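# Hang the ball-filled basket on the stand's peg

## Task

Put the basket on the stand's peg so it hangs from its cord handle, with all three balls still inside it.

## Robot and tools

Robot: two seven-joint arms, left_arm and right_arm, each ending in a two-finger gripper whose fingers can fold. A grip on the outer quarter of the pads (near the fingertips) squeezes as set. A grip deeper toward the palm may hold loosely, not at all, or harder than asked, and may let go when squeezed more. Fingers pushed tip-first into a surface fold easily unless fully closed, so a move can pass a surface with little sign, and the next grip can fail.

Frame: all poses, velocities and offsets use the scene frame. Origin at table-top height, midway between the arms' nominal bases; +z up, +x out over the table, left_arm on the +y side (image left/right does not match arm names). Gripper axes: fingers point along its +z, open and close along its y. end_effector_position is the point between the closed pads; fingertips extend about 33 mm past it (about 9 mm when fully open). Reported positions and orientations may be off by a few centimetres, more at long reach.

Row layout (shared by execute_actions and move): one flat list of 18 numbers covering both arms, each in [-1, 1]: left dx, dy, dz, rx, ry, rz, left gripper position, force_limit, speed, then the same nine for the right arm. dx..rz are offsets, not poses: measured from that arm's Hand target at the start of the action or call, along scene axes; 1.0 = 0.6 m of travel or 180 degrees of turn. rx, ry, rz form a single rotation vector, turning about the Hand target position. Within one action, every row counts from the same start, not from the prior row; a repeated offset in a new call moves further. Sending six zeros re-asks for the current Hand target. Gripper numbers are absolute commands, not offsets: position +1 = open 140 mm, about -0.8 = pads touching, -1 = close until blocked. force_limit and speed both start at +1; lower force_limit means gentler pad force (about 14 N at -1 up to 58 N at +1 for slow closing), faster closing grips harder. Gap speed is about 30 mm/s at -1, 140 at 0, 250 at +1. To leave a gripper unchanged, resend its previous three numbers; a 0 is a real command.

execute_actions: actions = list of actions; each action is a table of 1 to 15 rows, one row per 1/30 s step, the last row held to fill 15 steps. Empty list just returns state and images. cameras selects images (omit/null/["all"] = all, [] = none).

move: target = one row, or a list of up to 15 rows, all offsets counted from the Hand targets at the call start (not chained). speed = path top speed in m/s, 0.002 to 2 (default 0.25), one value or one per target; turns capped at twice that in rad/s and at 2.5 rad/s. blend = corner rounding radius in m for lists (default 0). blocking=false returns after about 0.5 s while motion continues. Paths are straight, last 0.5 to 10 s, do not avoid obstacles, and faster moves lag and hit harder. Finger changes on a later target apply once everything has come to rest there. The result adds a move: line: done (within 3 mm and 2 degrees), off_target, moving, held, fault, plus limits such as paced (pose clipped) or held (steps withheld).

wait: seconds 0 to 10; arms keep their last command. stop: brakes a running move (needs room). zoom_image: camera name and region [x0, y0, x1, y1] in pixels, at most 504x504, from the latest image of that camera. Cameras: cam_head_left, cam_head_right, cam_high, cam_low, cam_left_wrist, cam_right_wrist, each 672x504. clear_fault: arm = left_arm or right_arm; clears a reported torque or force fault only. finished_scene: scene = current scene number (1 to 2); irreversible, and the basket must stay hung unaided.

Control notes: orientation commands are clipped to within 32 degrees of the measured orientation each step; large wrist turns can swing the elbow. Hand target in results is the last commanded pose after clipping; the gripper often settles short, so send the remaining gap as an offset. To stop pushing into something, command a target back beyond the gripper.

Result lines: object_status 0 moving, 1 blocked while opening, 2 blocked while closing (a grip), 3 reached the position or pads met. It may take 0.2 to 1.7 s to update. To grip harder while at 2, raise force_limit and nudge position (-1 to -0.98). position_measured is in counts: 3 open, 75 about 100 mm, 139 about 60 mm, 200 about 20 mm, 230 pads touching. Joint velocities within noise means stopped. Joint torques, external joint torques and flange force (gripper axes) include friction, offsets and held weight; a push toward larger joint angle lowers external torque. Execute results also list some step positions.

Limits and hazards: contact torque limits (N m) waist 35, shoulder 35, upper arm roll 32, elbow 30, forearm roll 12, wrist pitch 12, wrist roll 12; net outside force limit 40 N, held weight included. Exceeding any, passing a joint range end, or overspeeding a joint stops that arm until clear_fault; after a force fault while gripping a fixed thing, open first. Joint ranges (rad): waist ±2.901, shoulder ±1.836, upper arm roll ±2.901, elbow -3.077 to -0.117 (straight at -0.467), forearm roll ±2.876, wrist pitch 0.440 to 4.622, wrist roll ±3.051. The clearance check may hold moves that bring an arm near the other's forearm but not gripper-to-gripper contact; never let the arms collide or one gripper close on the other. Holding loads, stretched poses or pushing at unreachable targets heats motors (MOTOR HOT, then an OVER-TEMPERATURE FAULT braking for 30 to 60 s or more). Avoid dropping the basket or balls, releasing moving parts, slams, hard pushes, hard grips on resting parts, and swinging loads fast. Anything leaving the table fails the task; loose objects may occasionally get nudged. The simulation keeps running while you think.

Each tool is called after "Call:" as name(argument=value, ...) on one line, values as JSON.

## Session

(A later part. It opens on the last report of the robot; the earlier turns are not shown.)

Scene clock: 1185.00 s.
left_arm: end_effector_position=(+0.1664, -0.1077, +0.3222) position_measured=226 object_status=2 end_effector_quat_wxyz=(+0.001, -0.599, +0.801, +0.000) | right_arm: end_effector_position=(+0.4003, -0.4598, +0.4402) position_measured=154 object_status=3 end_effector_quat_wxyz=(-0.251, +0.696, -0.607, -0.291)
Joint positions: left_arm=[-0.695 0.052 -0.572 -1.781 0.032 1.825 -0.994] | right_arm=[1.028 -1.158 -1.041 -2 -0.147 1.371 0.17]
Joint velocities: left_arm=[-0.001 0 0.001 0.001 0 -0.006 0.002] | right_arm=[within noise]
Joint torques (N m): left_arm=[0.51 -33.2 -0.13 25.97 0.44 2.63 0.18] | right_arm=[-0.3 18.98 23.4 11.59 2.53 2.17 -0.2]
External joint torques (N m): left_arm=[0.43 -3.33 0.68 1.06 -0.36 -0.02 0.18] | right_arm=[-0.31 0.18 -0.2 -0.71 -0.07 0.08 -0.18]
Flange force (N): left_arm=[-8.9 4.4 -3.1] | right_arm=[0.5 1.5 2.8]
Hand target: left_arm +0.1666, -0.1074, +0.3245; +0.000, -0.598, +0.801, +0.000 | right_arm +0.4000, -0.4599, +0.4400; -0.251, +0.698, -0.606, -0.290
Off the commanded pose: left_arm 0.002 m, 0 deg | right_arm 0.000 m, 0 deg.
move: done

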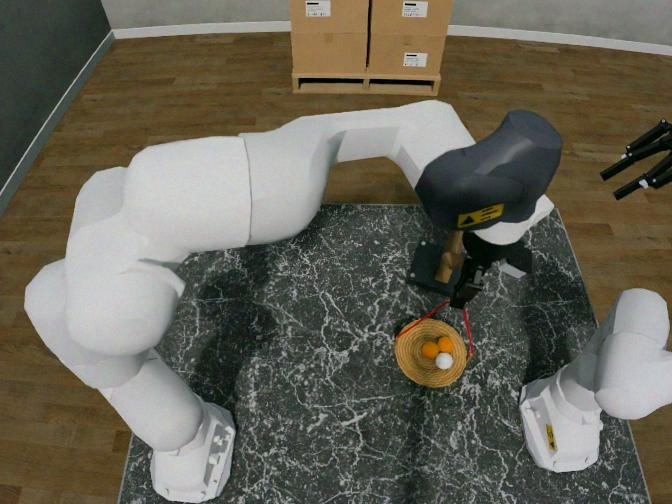

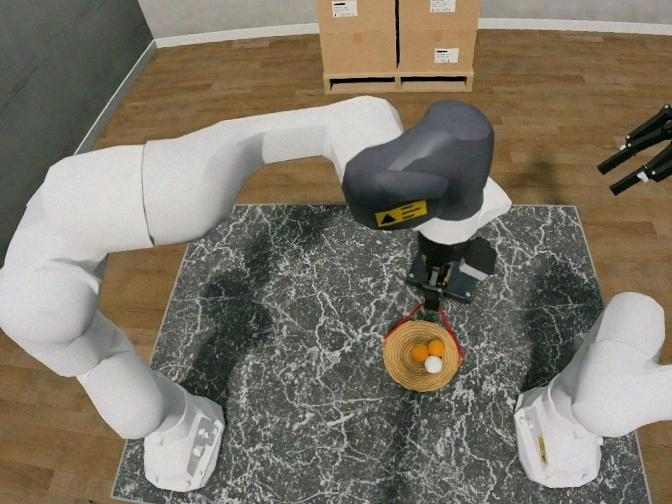

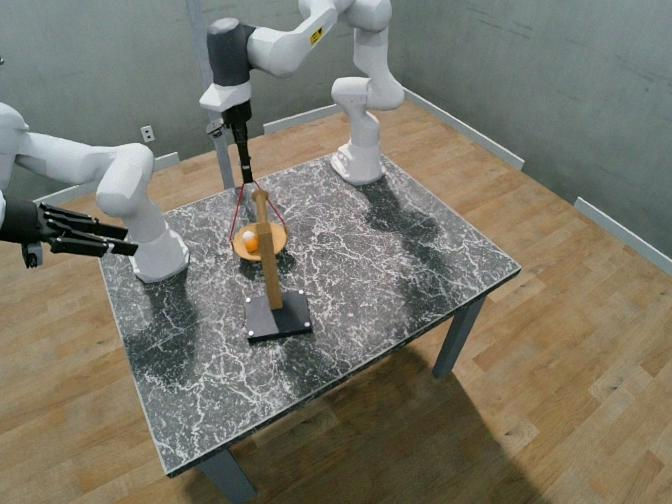

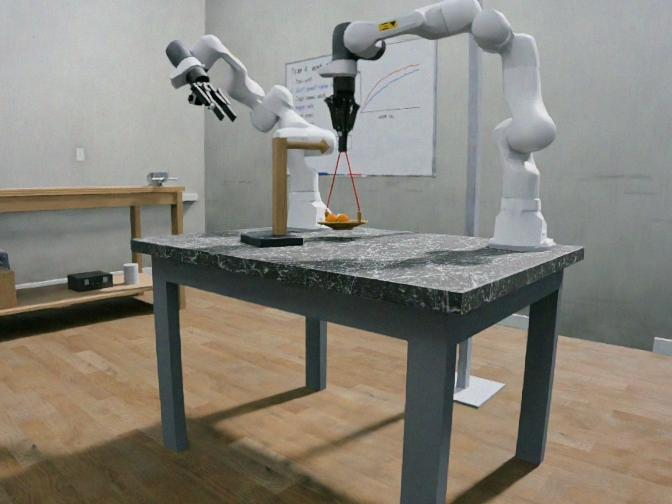

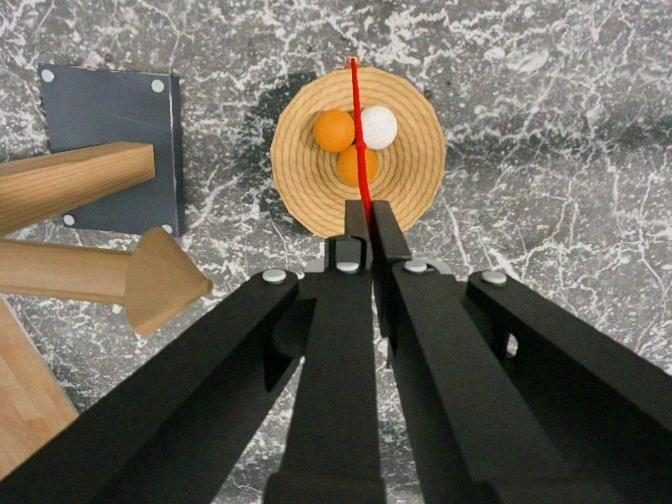

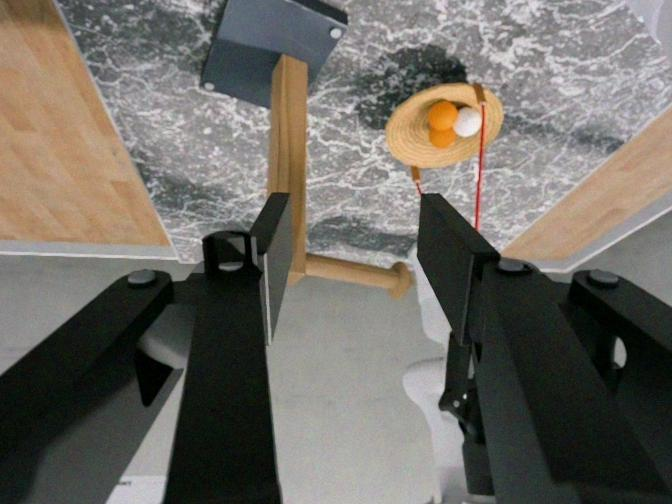

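Call:
move(target=[0.0192,0.044,0.1797,0,0,-0.0333,-1,-0.1,-1,0,0,0,0,0,0,-0.2,-0.5,0], speed=0.05)

Call:
zoom_image(camera="cam_left_wrist", region=[100, 50, 560, 350])

Call:
zoom_image(camera="cam_low", region=[270, 90, 400, 250])

Call:
zoom_image(camera="cam_head_left", region=[370, 220, 530, 400])

Scene clock: 1251.67 s.
left_arm: end_effector_position=(+0.1780, -0.0816, +0.4308) position_measured=226 object_status=2 end_effector_quat_wxyz=(+0.001, -0.557, +0.831, -0.001) | right_arm: end_effector_position=(+0.4003, -0.4598, +0.4402) position_measured=154 object_status=3 end_effector_quat_wxyz=(-0.251, +0.696, -0.607, -0.291)
Joint positions: left_arm=[-0.669 0.008 -0.553 -1.549 0.007 1.556 -0.84] | right_arm=[1.028 -1.158 -1.041 -2 -0.147 1.371 0.17]
Joint velocities: left_arm=[-0.002 0.001 0 0 0 -0.003 0.006] | right_arm=[within noise]
Joint torques (N m): left_arm=[0.41 -30.55 0.69 25.01 0.65 2.54 0.17] | right_arm=[-0.31 19.02 23.43 11.62 2.53 2.18 -0.2]
External joint torques (N m): left_arm=[0.47 -2.63 0.88 0.99 -0.16 -0.11 0.17] | right_arm=[-0.27 0.26 -0.12 -0.69 -0.05 0.08 -0.18]
Flange force (N): left_arm=[-6.9 4.1 -1.1] | right_arm=[0.3 1.4 2.7]
Hand target: left_arm +0.1781, -0.0810, +0.4323; +0.000, -0.555, +0.832, +0.000 | right_arm +0.4000, -0.4599, +0.4400; -0.251, +0.698, -0.606, -0.290
Off the commanded pose: left_arm 0.002 m, 0 deg | right_arm 0.000 m, 0 deg.
move: done

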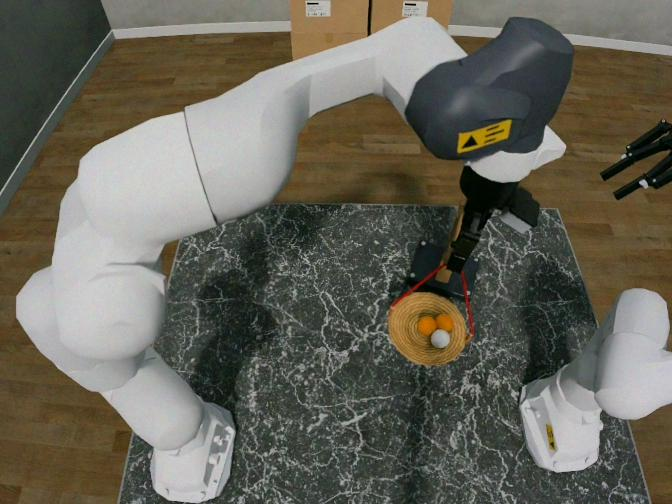

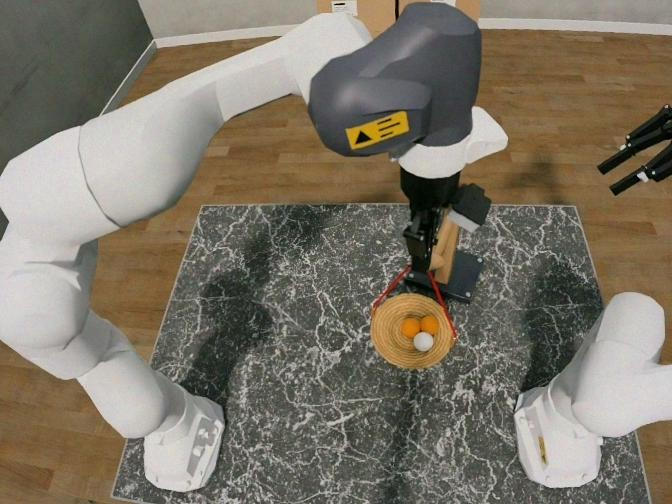

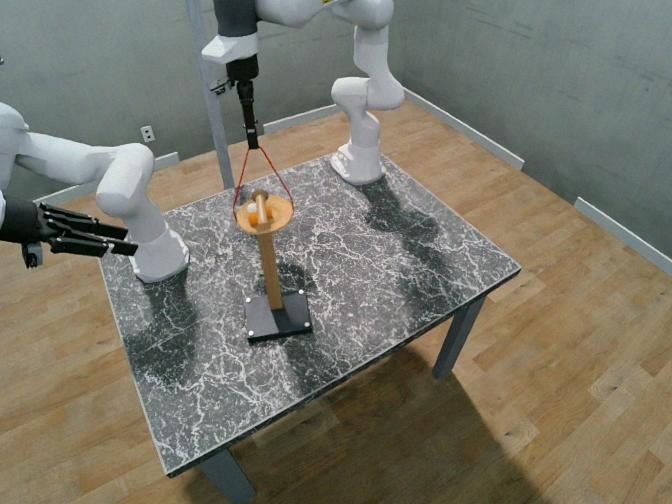

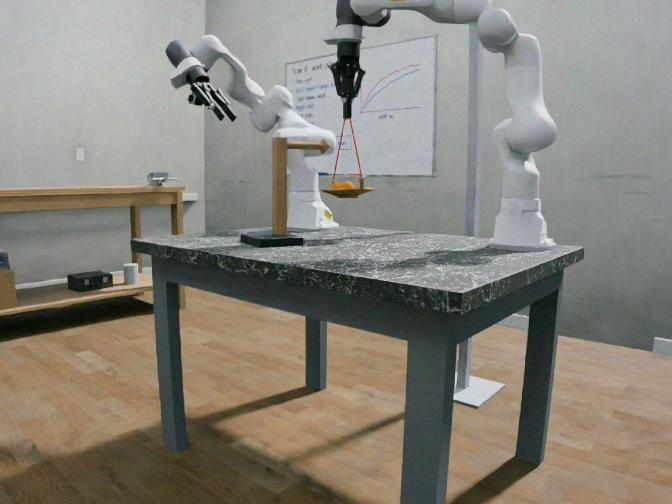

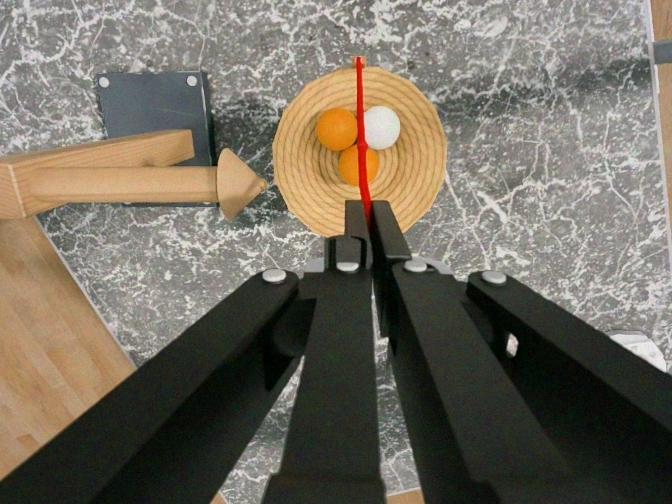

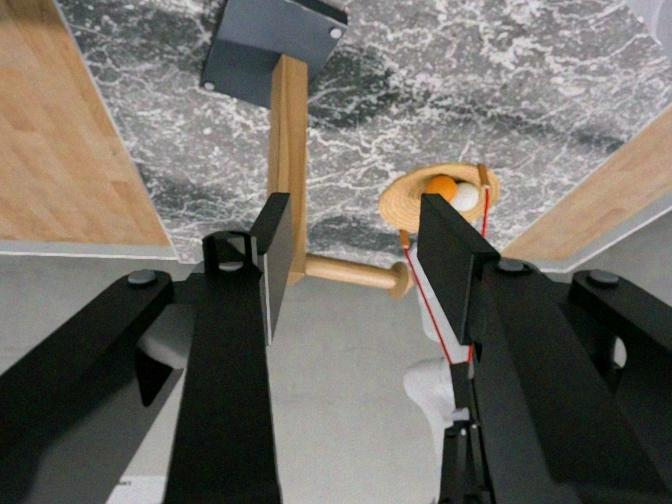

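Scaled by 1.096 from the camera's 672x504 image, which has a finer 960x720 frame.

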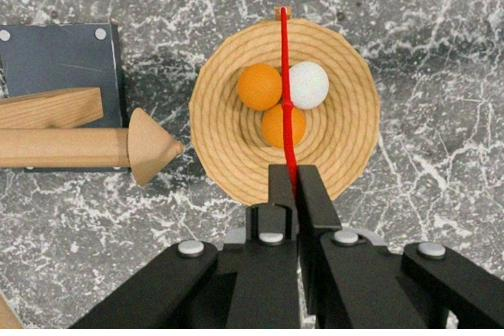

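Scaled by 3.150 from the camera's 672x504 image, which has a finer 960x720 frame.

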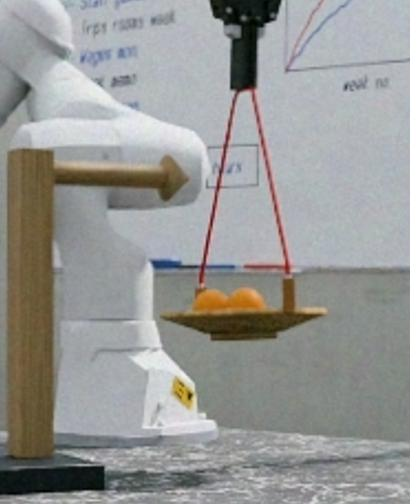

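Scaled by 2.800 from the camera's 672x504 image, which has a finer 960x720 frame.

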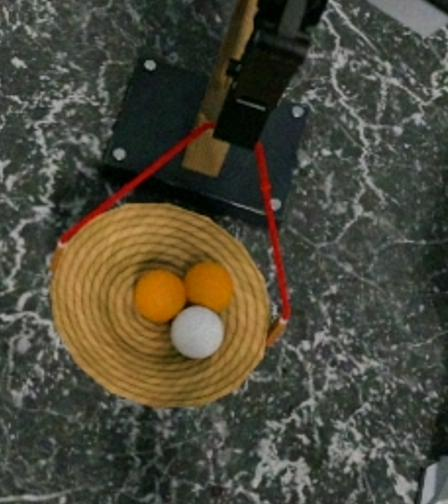

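Call:
move(target=[0.1792,-0.0753,0,0,0,0,-1,-0.1,-1,0,0,0,0,0,0,-0.2,-0.5,0], speed=0.05)

Call:
zoom_image(camera="cam_left_wrist", region=[150, 50, 610, 350])

Call:
zoom_image(camera="cam_low", region=[250, 90, 380, 250])

Call:
zoom_image(camera="cam_head_right", region=[360, 180, 520, 360])

Call:
zoom_image(camera="cam_right_wrist", region=[260, 100, 500, 400])

Scene clock: 1270.00 s.
left_arm: end_effector_position=(+0.2855, -0.1269, +0.4315) position_measured=226 object_status=2 end_effector_quat_wxyz=(-0.002, -0.558, +0.830, -0.001) | right_arm: end_effector_position=(+0.4003, -0.4598, +0.4402) position_measured=154 object_status=3 end_effector_quat_wxyz=(-0.251, +0.696, -0.607, -0.291)
Joint positions: left_arm=[-0.707 0.374 -0.528 -1.096 0.184 1.427 -0.796] | right_arm=[1.028 -1.158 -1.041 -2 -0.147 1.371 0.17]
Joint velocities: left_arm=[-0.001 -0.001 -0.002 0 0.001 -0.005 0.004] | right_arm=[within noise]
Joint torques (N m): left_arm=[-0.56 -42.82 -4.18 23.48 1.27 2.5 0.17] | right_arm=[-0.34 18.99 23.45 11.63 2.54 2.19 -0.18]
External joint torques (N m): left_arm=[-0.61 -2.26 0.39 0.82 0.48 -0.16 0.17] | right_arm=[-0.3 0.25 -0.13 -0.71 -0.05 0.09 -0.16]
Flange force (N): left_arm=[0.0 0.0 0.0] | right_arm=[0.3 1.5 2.8]
Hand target: left_arm +0.2857, -0.1262, +0.4323; +0.000, -0.555, +0.832, +0.000 | right_arm +0.4000, -0.4599, +0.4400; -0.251, +0.698, -0.606, -0.290
Off the commanded pose: left_arm 0.001 m, 0 deg | right_arm 0.000 m, 0 deg.
move: done

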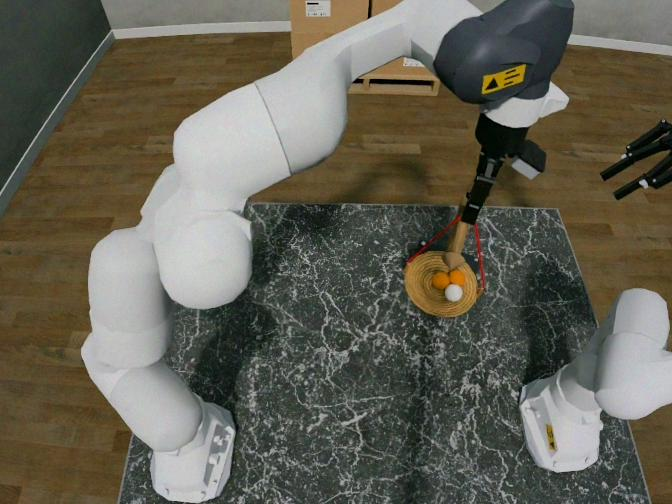

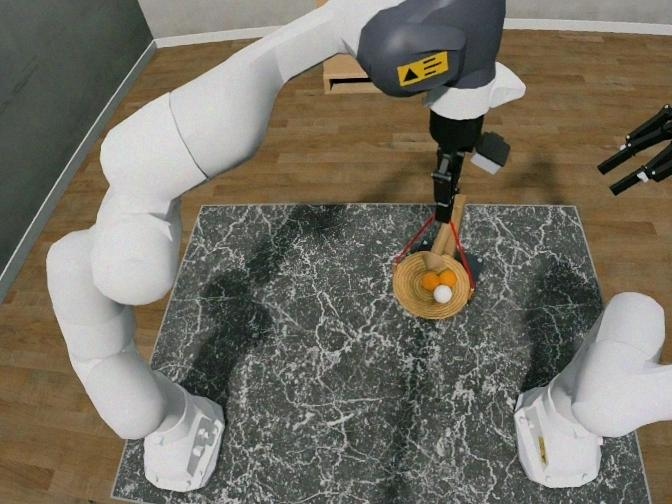

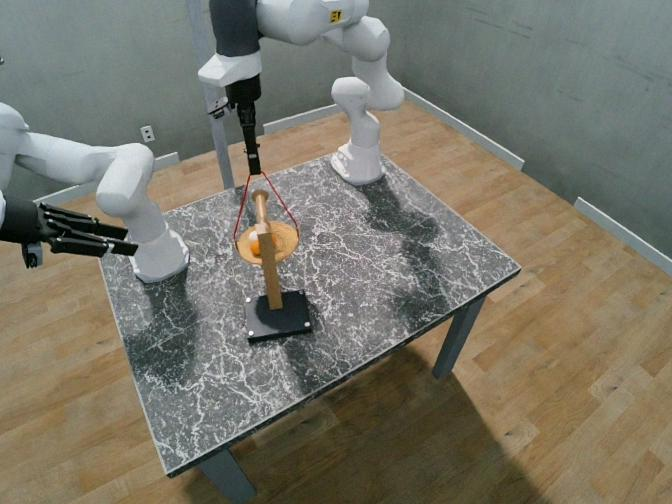

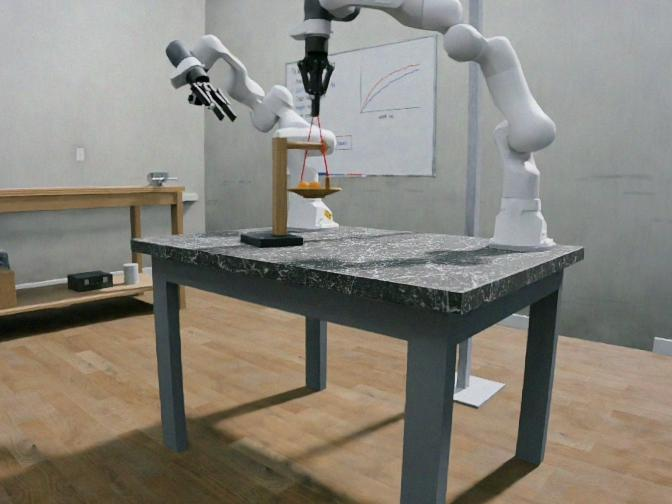

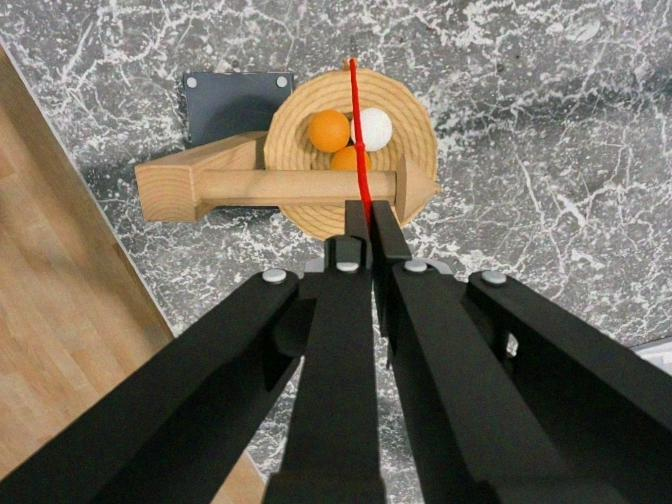

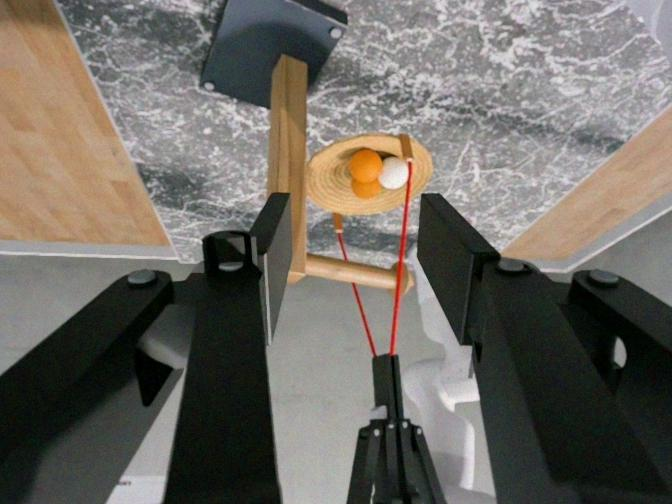

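Scaled by 1.096 from the camera's 672x504 image, which has a finer 960x720 frame.

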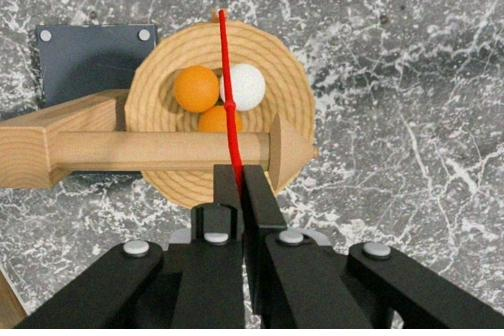

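Scaled by 3.150 from the camera's 672x504 image, which has a finer 960x720 frame.

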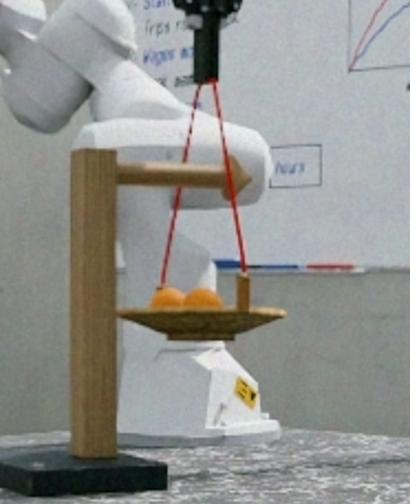

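Scaled by 2.800 from the camera's 672x504 image, which has a finer 960x720 frame.

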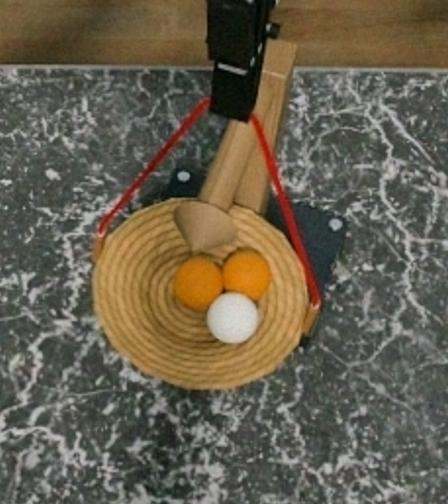

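Scaled by 1.680 from the camera's 672x504 image, which has a finer 960x720 frame.

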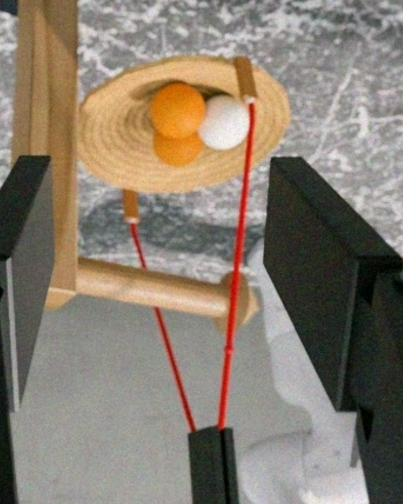

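Call:
move(target=[0,0,-0.1225,0,0,0,-1,-0.1,-1,0,0,0,0,0,0,-0.2,-0.5,0], speed=0.04)

Call:
zoom_image(camera="cam_left_wrist", region=[150, 50, 610, 350])

Call:
zoom_image(camera="cam_low", region=[250, 90, 380, 250])

Call:
zoom_image(camera="cam_right_wrist", region=[290, 220, 430, 360])

Scene clock: 1298.73 s.
left_arm: end_effector_position=(+0.2860, -0.1246, +0.3569) position_measured=226 object_status=2 end_effector_quat_wxyz=(+0.002, -0.557, +0.831, +0.003) | right_arm: end_effector_position=(+0.4003, -0.4598, +0.4402) position_measured=154 object_status=3 end_effector_quat_wxyz=(-0.251, +0.696, -0.607, -0.291)
Joint positions: left_arm=[-0.645 0.301 -0.534 -1.394 0.154 1.647 -0.79] | right_arm=[1.028 -1.158 -1.041 -2 -0.147 1.371 0.17]
Joint velocities: left_arm=[0 0 0.001 -0.001 -0.001 0.005 0.001] | right_arm=[within noise]
Joint torques (N m): left_arm=[0.4 -42.81 -4.34 24.44 0.47 3.02 0.14] | right_arm=[-0.29 18.98 23.44 11.64 2.54 2.18 -0.19]
External joint torques (N m): left_arm=[0.39 -3.88 0 0.14 -0.34 0.39 0.14] | right_arm=[-0.32 0.23 -0.1 -0.62 -0.05 0.09 -0.17]
Flange force (N): left_arm=[-11.9 12.6 2.9] | right_arm=[0.3 1.5 2.5]
Hand target: left_arm +0.2857, -0.1262, +0.3588; +0.000, -0.555, +0.832, +0.000 | right_arm +0.4000, -0.4599, +0.4400; -0.251, +0.698, -0.606, -0.290
Off the commanded pose: left_arm 0.003 m, 0 deg | right_arm 0.000 m, 0 deg.
move: done

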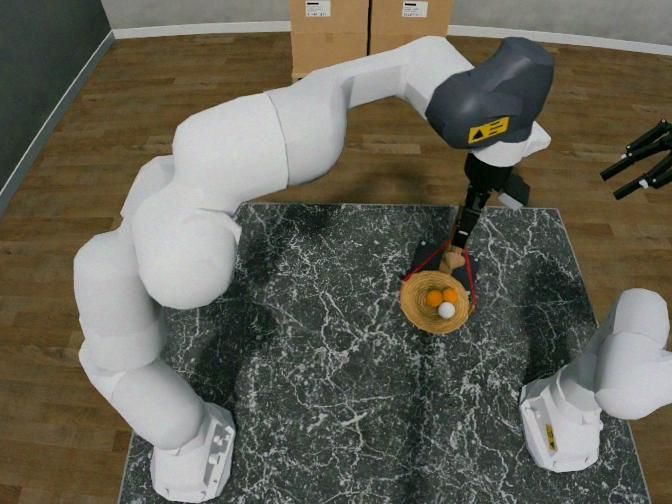

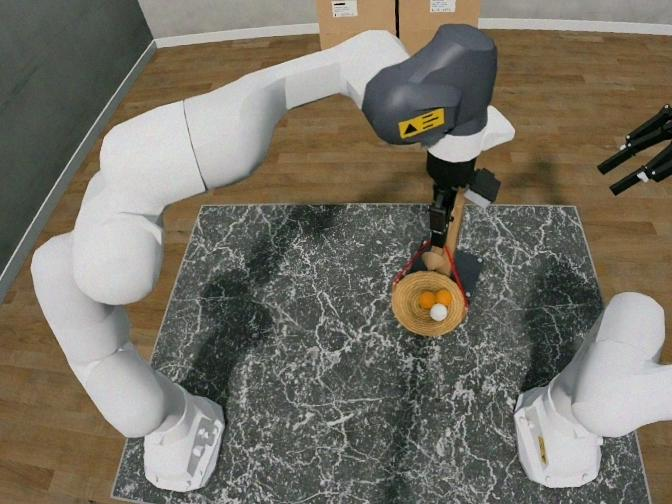

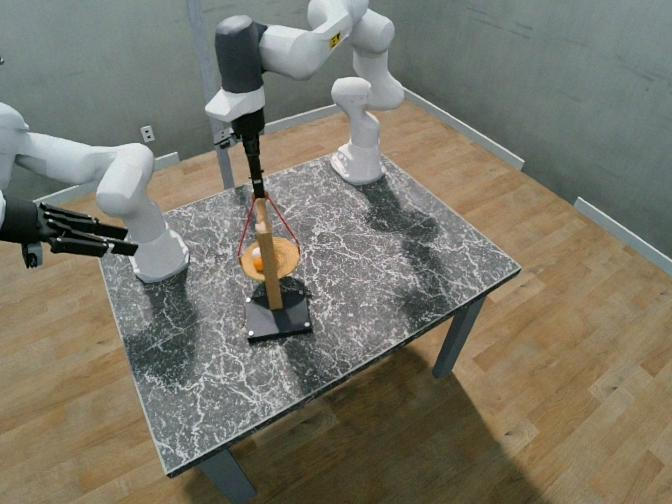

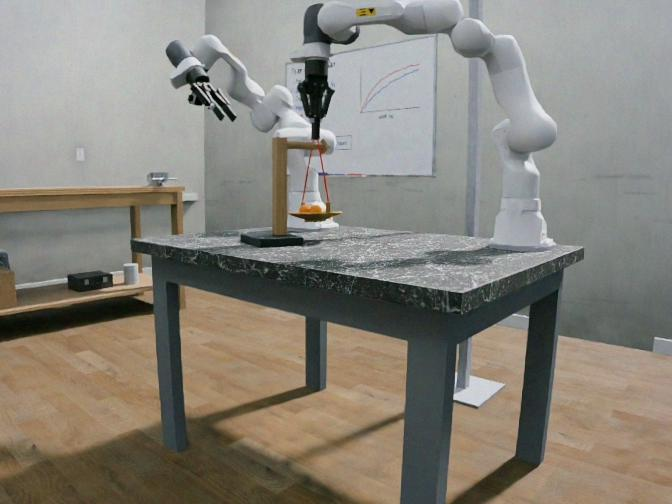

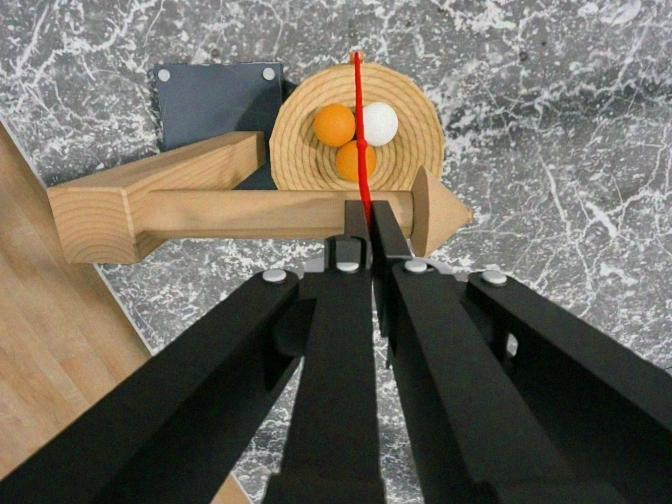

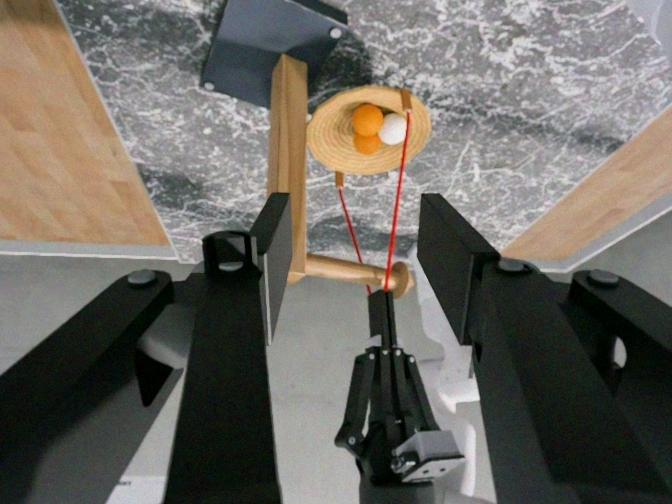

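Scaled by 1.096 from the camera's 672x504 image, which has a finer 960x720 frame.

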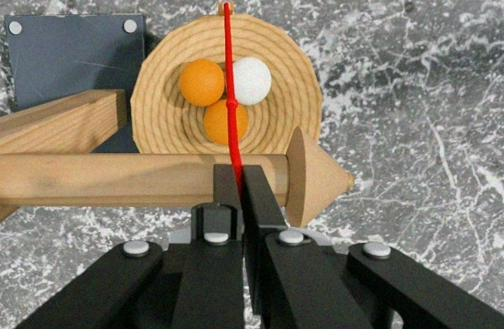

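Scaled by 3.150 from the camera's 672x504 image, which has a finer 960x720 frame.

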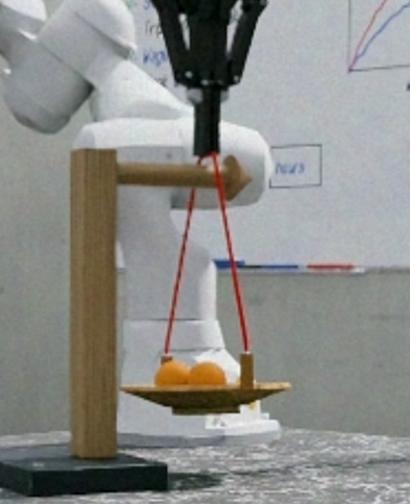

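Scaled by 3.600 from the camera's 672x504 image, which has a finer 960x720 frame.

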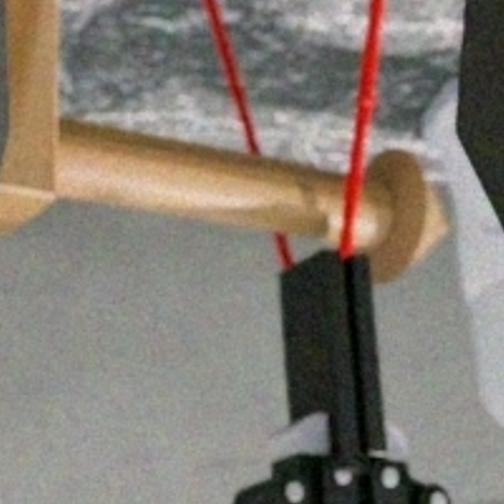

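Call:
move(target=[0.0045,-0.0067,-0.0033,0,0,0,-1,-0.1,-1,0,0,0,0,0,0,-0.2,-0.5,0], speed=0.02, cameras=["cam_low","cam_left_wrist","cam_right_wrist"])

Call:
zoom_image(camera="cam_right_wrist", region=[320, 240, 420, 320])

Call:
zoom_image(camera="cam_low", region=[290, 110, 350, 170])

Call:
zoom_image(camera="cam_left_wrist", region=[250, 130, 490, 330])

Scene clock: 1322.47 s.
left_arm: end_effector_position=(+0.2874, -0.1293, +0.3555) position_measured=226 object_status=2 end_effector_quat_wxyz=(-0.001, -0.556, +0.831, +0.002) | right_arm: end_effector_position=(+0.4003, -0.4598, +0.4402) position_measured=154 object_status=3 end_effector_quat_wxyz=(-0.251, +0.696, -0.607, -0.291)
Joint positions: left_arm=[-0.649 0.316 -0.534 -1.378 0.156 1.649 -0.79] | right_arm=[1.028 -1.158 -1.041 -2 -0.147 1.371 0.17]
Joint velocities: within noise
Joint torques (N m): left_arm=[-0.62 -41.81 -4.16 24.85 1.3 2.78 0.03] | right_arm=[-0.3 19 23.44 11.61 2.54 2.2 -0.21]
External joint torques (N m): left_arm=[-0.57 -2.45 0.43 0.63 0.52 0.14 0.03] | right_arm=[-0.33 0.15 -0.19 -0.68 -0.05 0.1 -0.19]
Flange force (N): left_arm=[-2.9 4.0 -0.8] | right_arm=[0.5 1.6 2.8]
Hand target: left_arm +0.2884, -0.1302, +0.3569; +0.000, -0.555, +0.832, +0.000 | right_arm +0.4000, -0.4599, +0.4400; -0.251, +0.698, -0.606, -0.290
Off the commanded pose: left_arm 0.002 m, 0 deg | right_arm 0.000 m, 0 deg.
move: done
Images, in order (width x height): cam_low 672x504, cam_left_wrist 672x504, cam_right_wrist 672x504.

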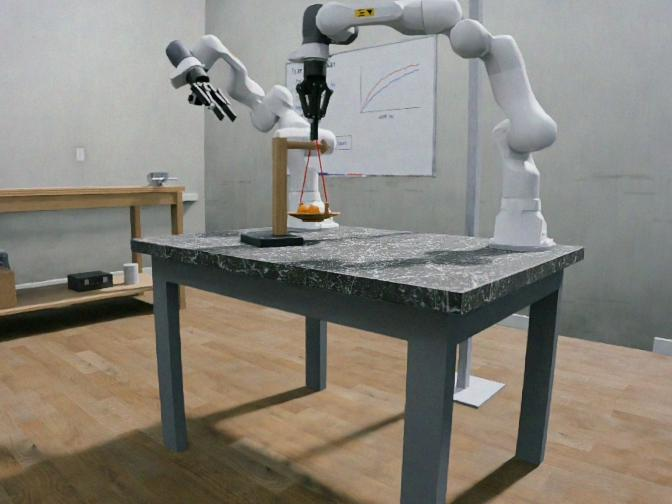

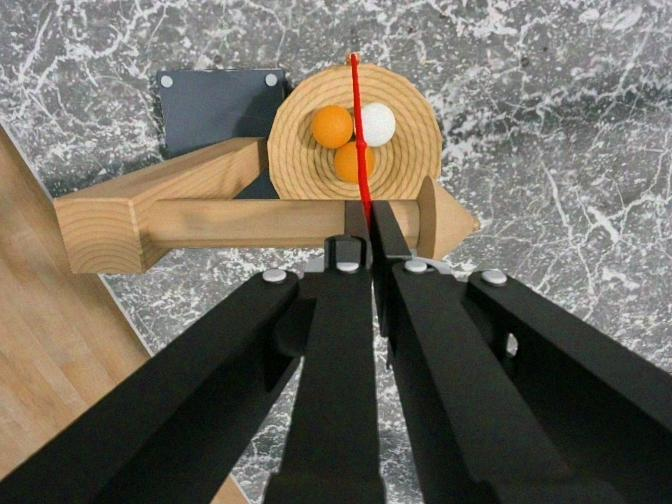

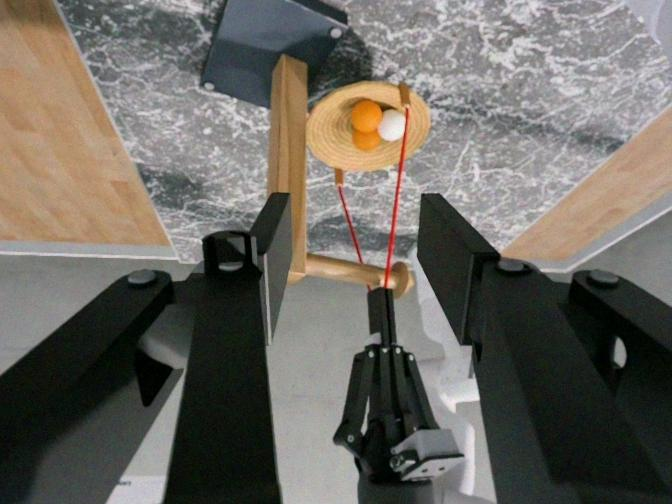

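Scaled by 5.040 from the camera's 672x504 image, which has a finer 960x720 frame.

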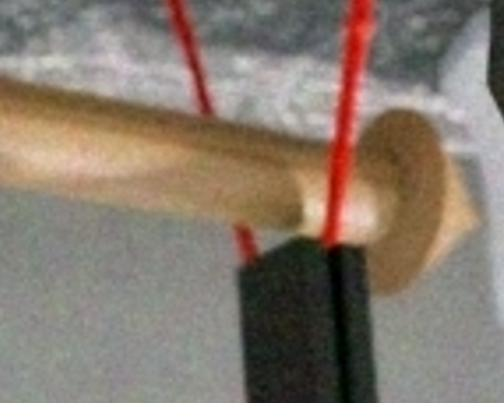

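Scaled by 8.400 from the camera's 672x504 image, which has a finer 960x720 frame.

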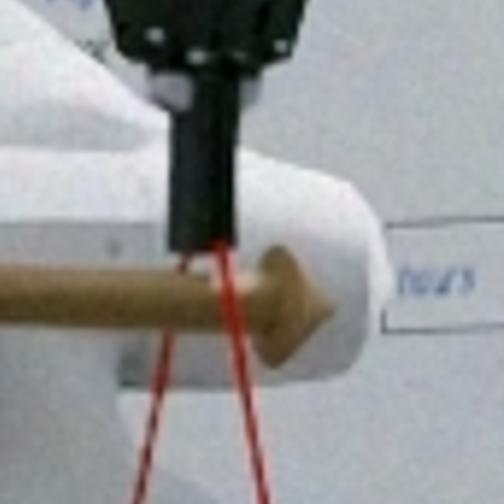

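Scaled by 2.100 from the camera's 672x504 image, which has a finer 960x720 frame.

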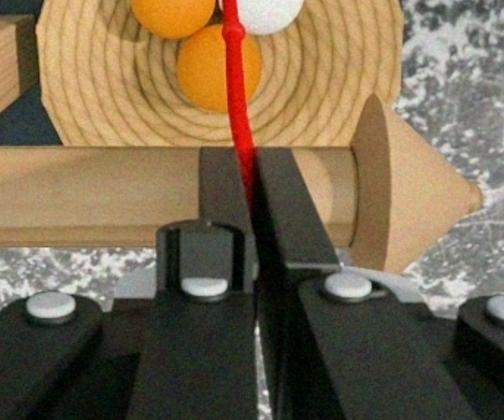

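Call:
move(target=[0,0.0,-0.0067,0,0,0,-1,-0.1,-1,0,0,0,0,0,0,-0.2,-0.5,0], speed=0.02, cameras=["cam_low","cam_left_wrist","cam_right_wrist"])

Call:
zoom_image(camera="cam_right_wrist", region=[320, 240, 420, 320])

Call:
zoom_image(camera="cam_low", region=[290, 110, 350, 170])

Call:
zoom_image(camera="cam_left_wrist", region=[250, 130, 490, 330])

Scene clock: 1392.70 s.
left_arm: end_effector_position=(+0.2868, -0.1294, +0.3518) position_measured=226 object_status=2 end_effector_quat_wxyz=(-0.001, -0.555, +0.832, +0.003) | right_arm: end_effector_position=(+0.4003, -0.4598, +0.4402) position_measured=154 object_status=3 end_effector_quat_wxyz=(-0.251, +0.696, -0.607, -0.291)
Joint positions: left_arm=[-0.649 0.316 -0.534 -1.387 0.157 1.655 -0.79] | right_arm=[1.028 -1.158 -1.041 -2 -0.147 1.371 0.17]
Joint velocities: left_arm=[0 -0.001 -0.001 -0.001 0.002 0.005 0] | right_arm=[within noise]
Joint torques (N m): left_arm=[0.01 -42.6 -3.97 24.57 0.96 3.05 0.01] | right_arm=[-0.3 18.99 23.44 11.58 2.54 2.2 -0.19]
External joint torques (N m): left_arm=[-0.15 -3.33 0.46 0.31 0.16 0.42 0.01] | right_arm=[-0.33 0.2 -0.12 -0.66 -0.04 0.11 -0.17]
Flange force (N): left_arm=[-8.0 9.1 1.7] | right_arm=[0.3 1.6 2.7]
Hand target: left_arm +0.2884, -0.1302, +0.3528; +0.000, -0.555, +0.832, +0.000 | right_arm +0.4000, -0.4599, +0.4400; -0.251, +0.698, -0.606, -0.290
Off the commanded pose: left_arm 0.002 m, 0 deg | right_arm 0.000 m, 0 deg.
move: done
Images, in order (width x height): cam_low 672x504, cam_left_wrist 672x504, cam_right_wrist 672x504.

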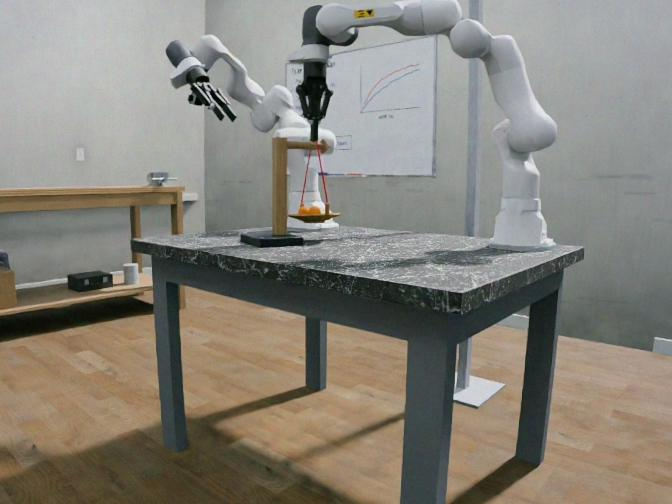

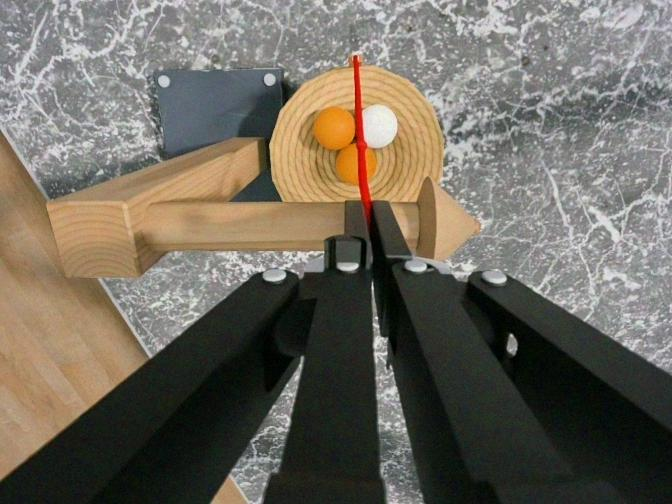

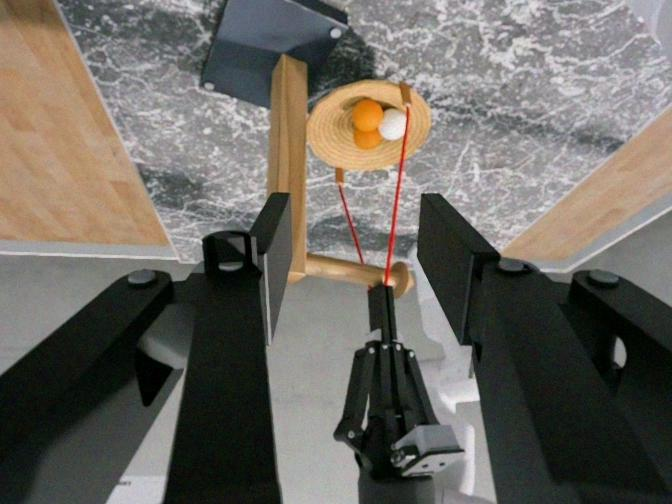

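Scaled by 5.040 from the camera's 672x504 image, which has a finer 960x720 frame.

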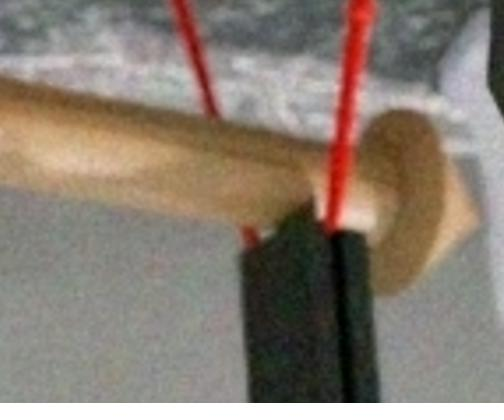

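Scaled by 8.400 from the camera's 672x504 image, which has a finer 960x720 frame.

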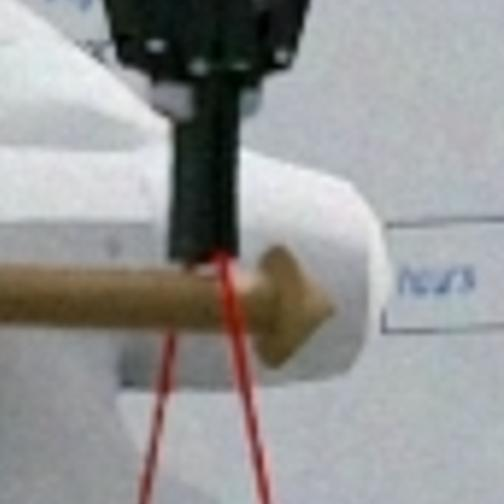

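Scaled by 2.100 from the camera's 672x504 image, which has a finer 960x720 frame.

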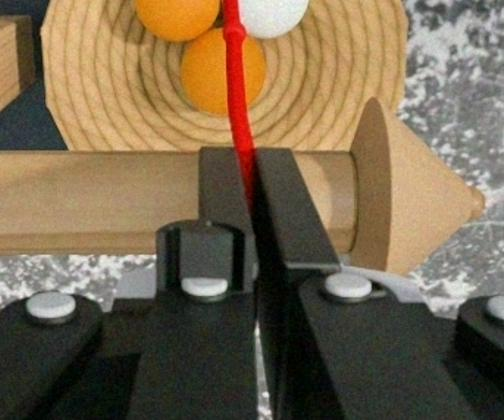

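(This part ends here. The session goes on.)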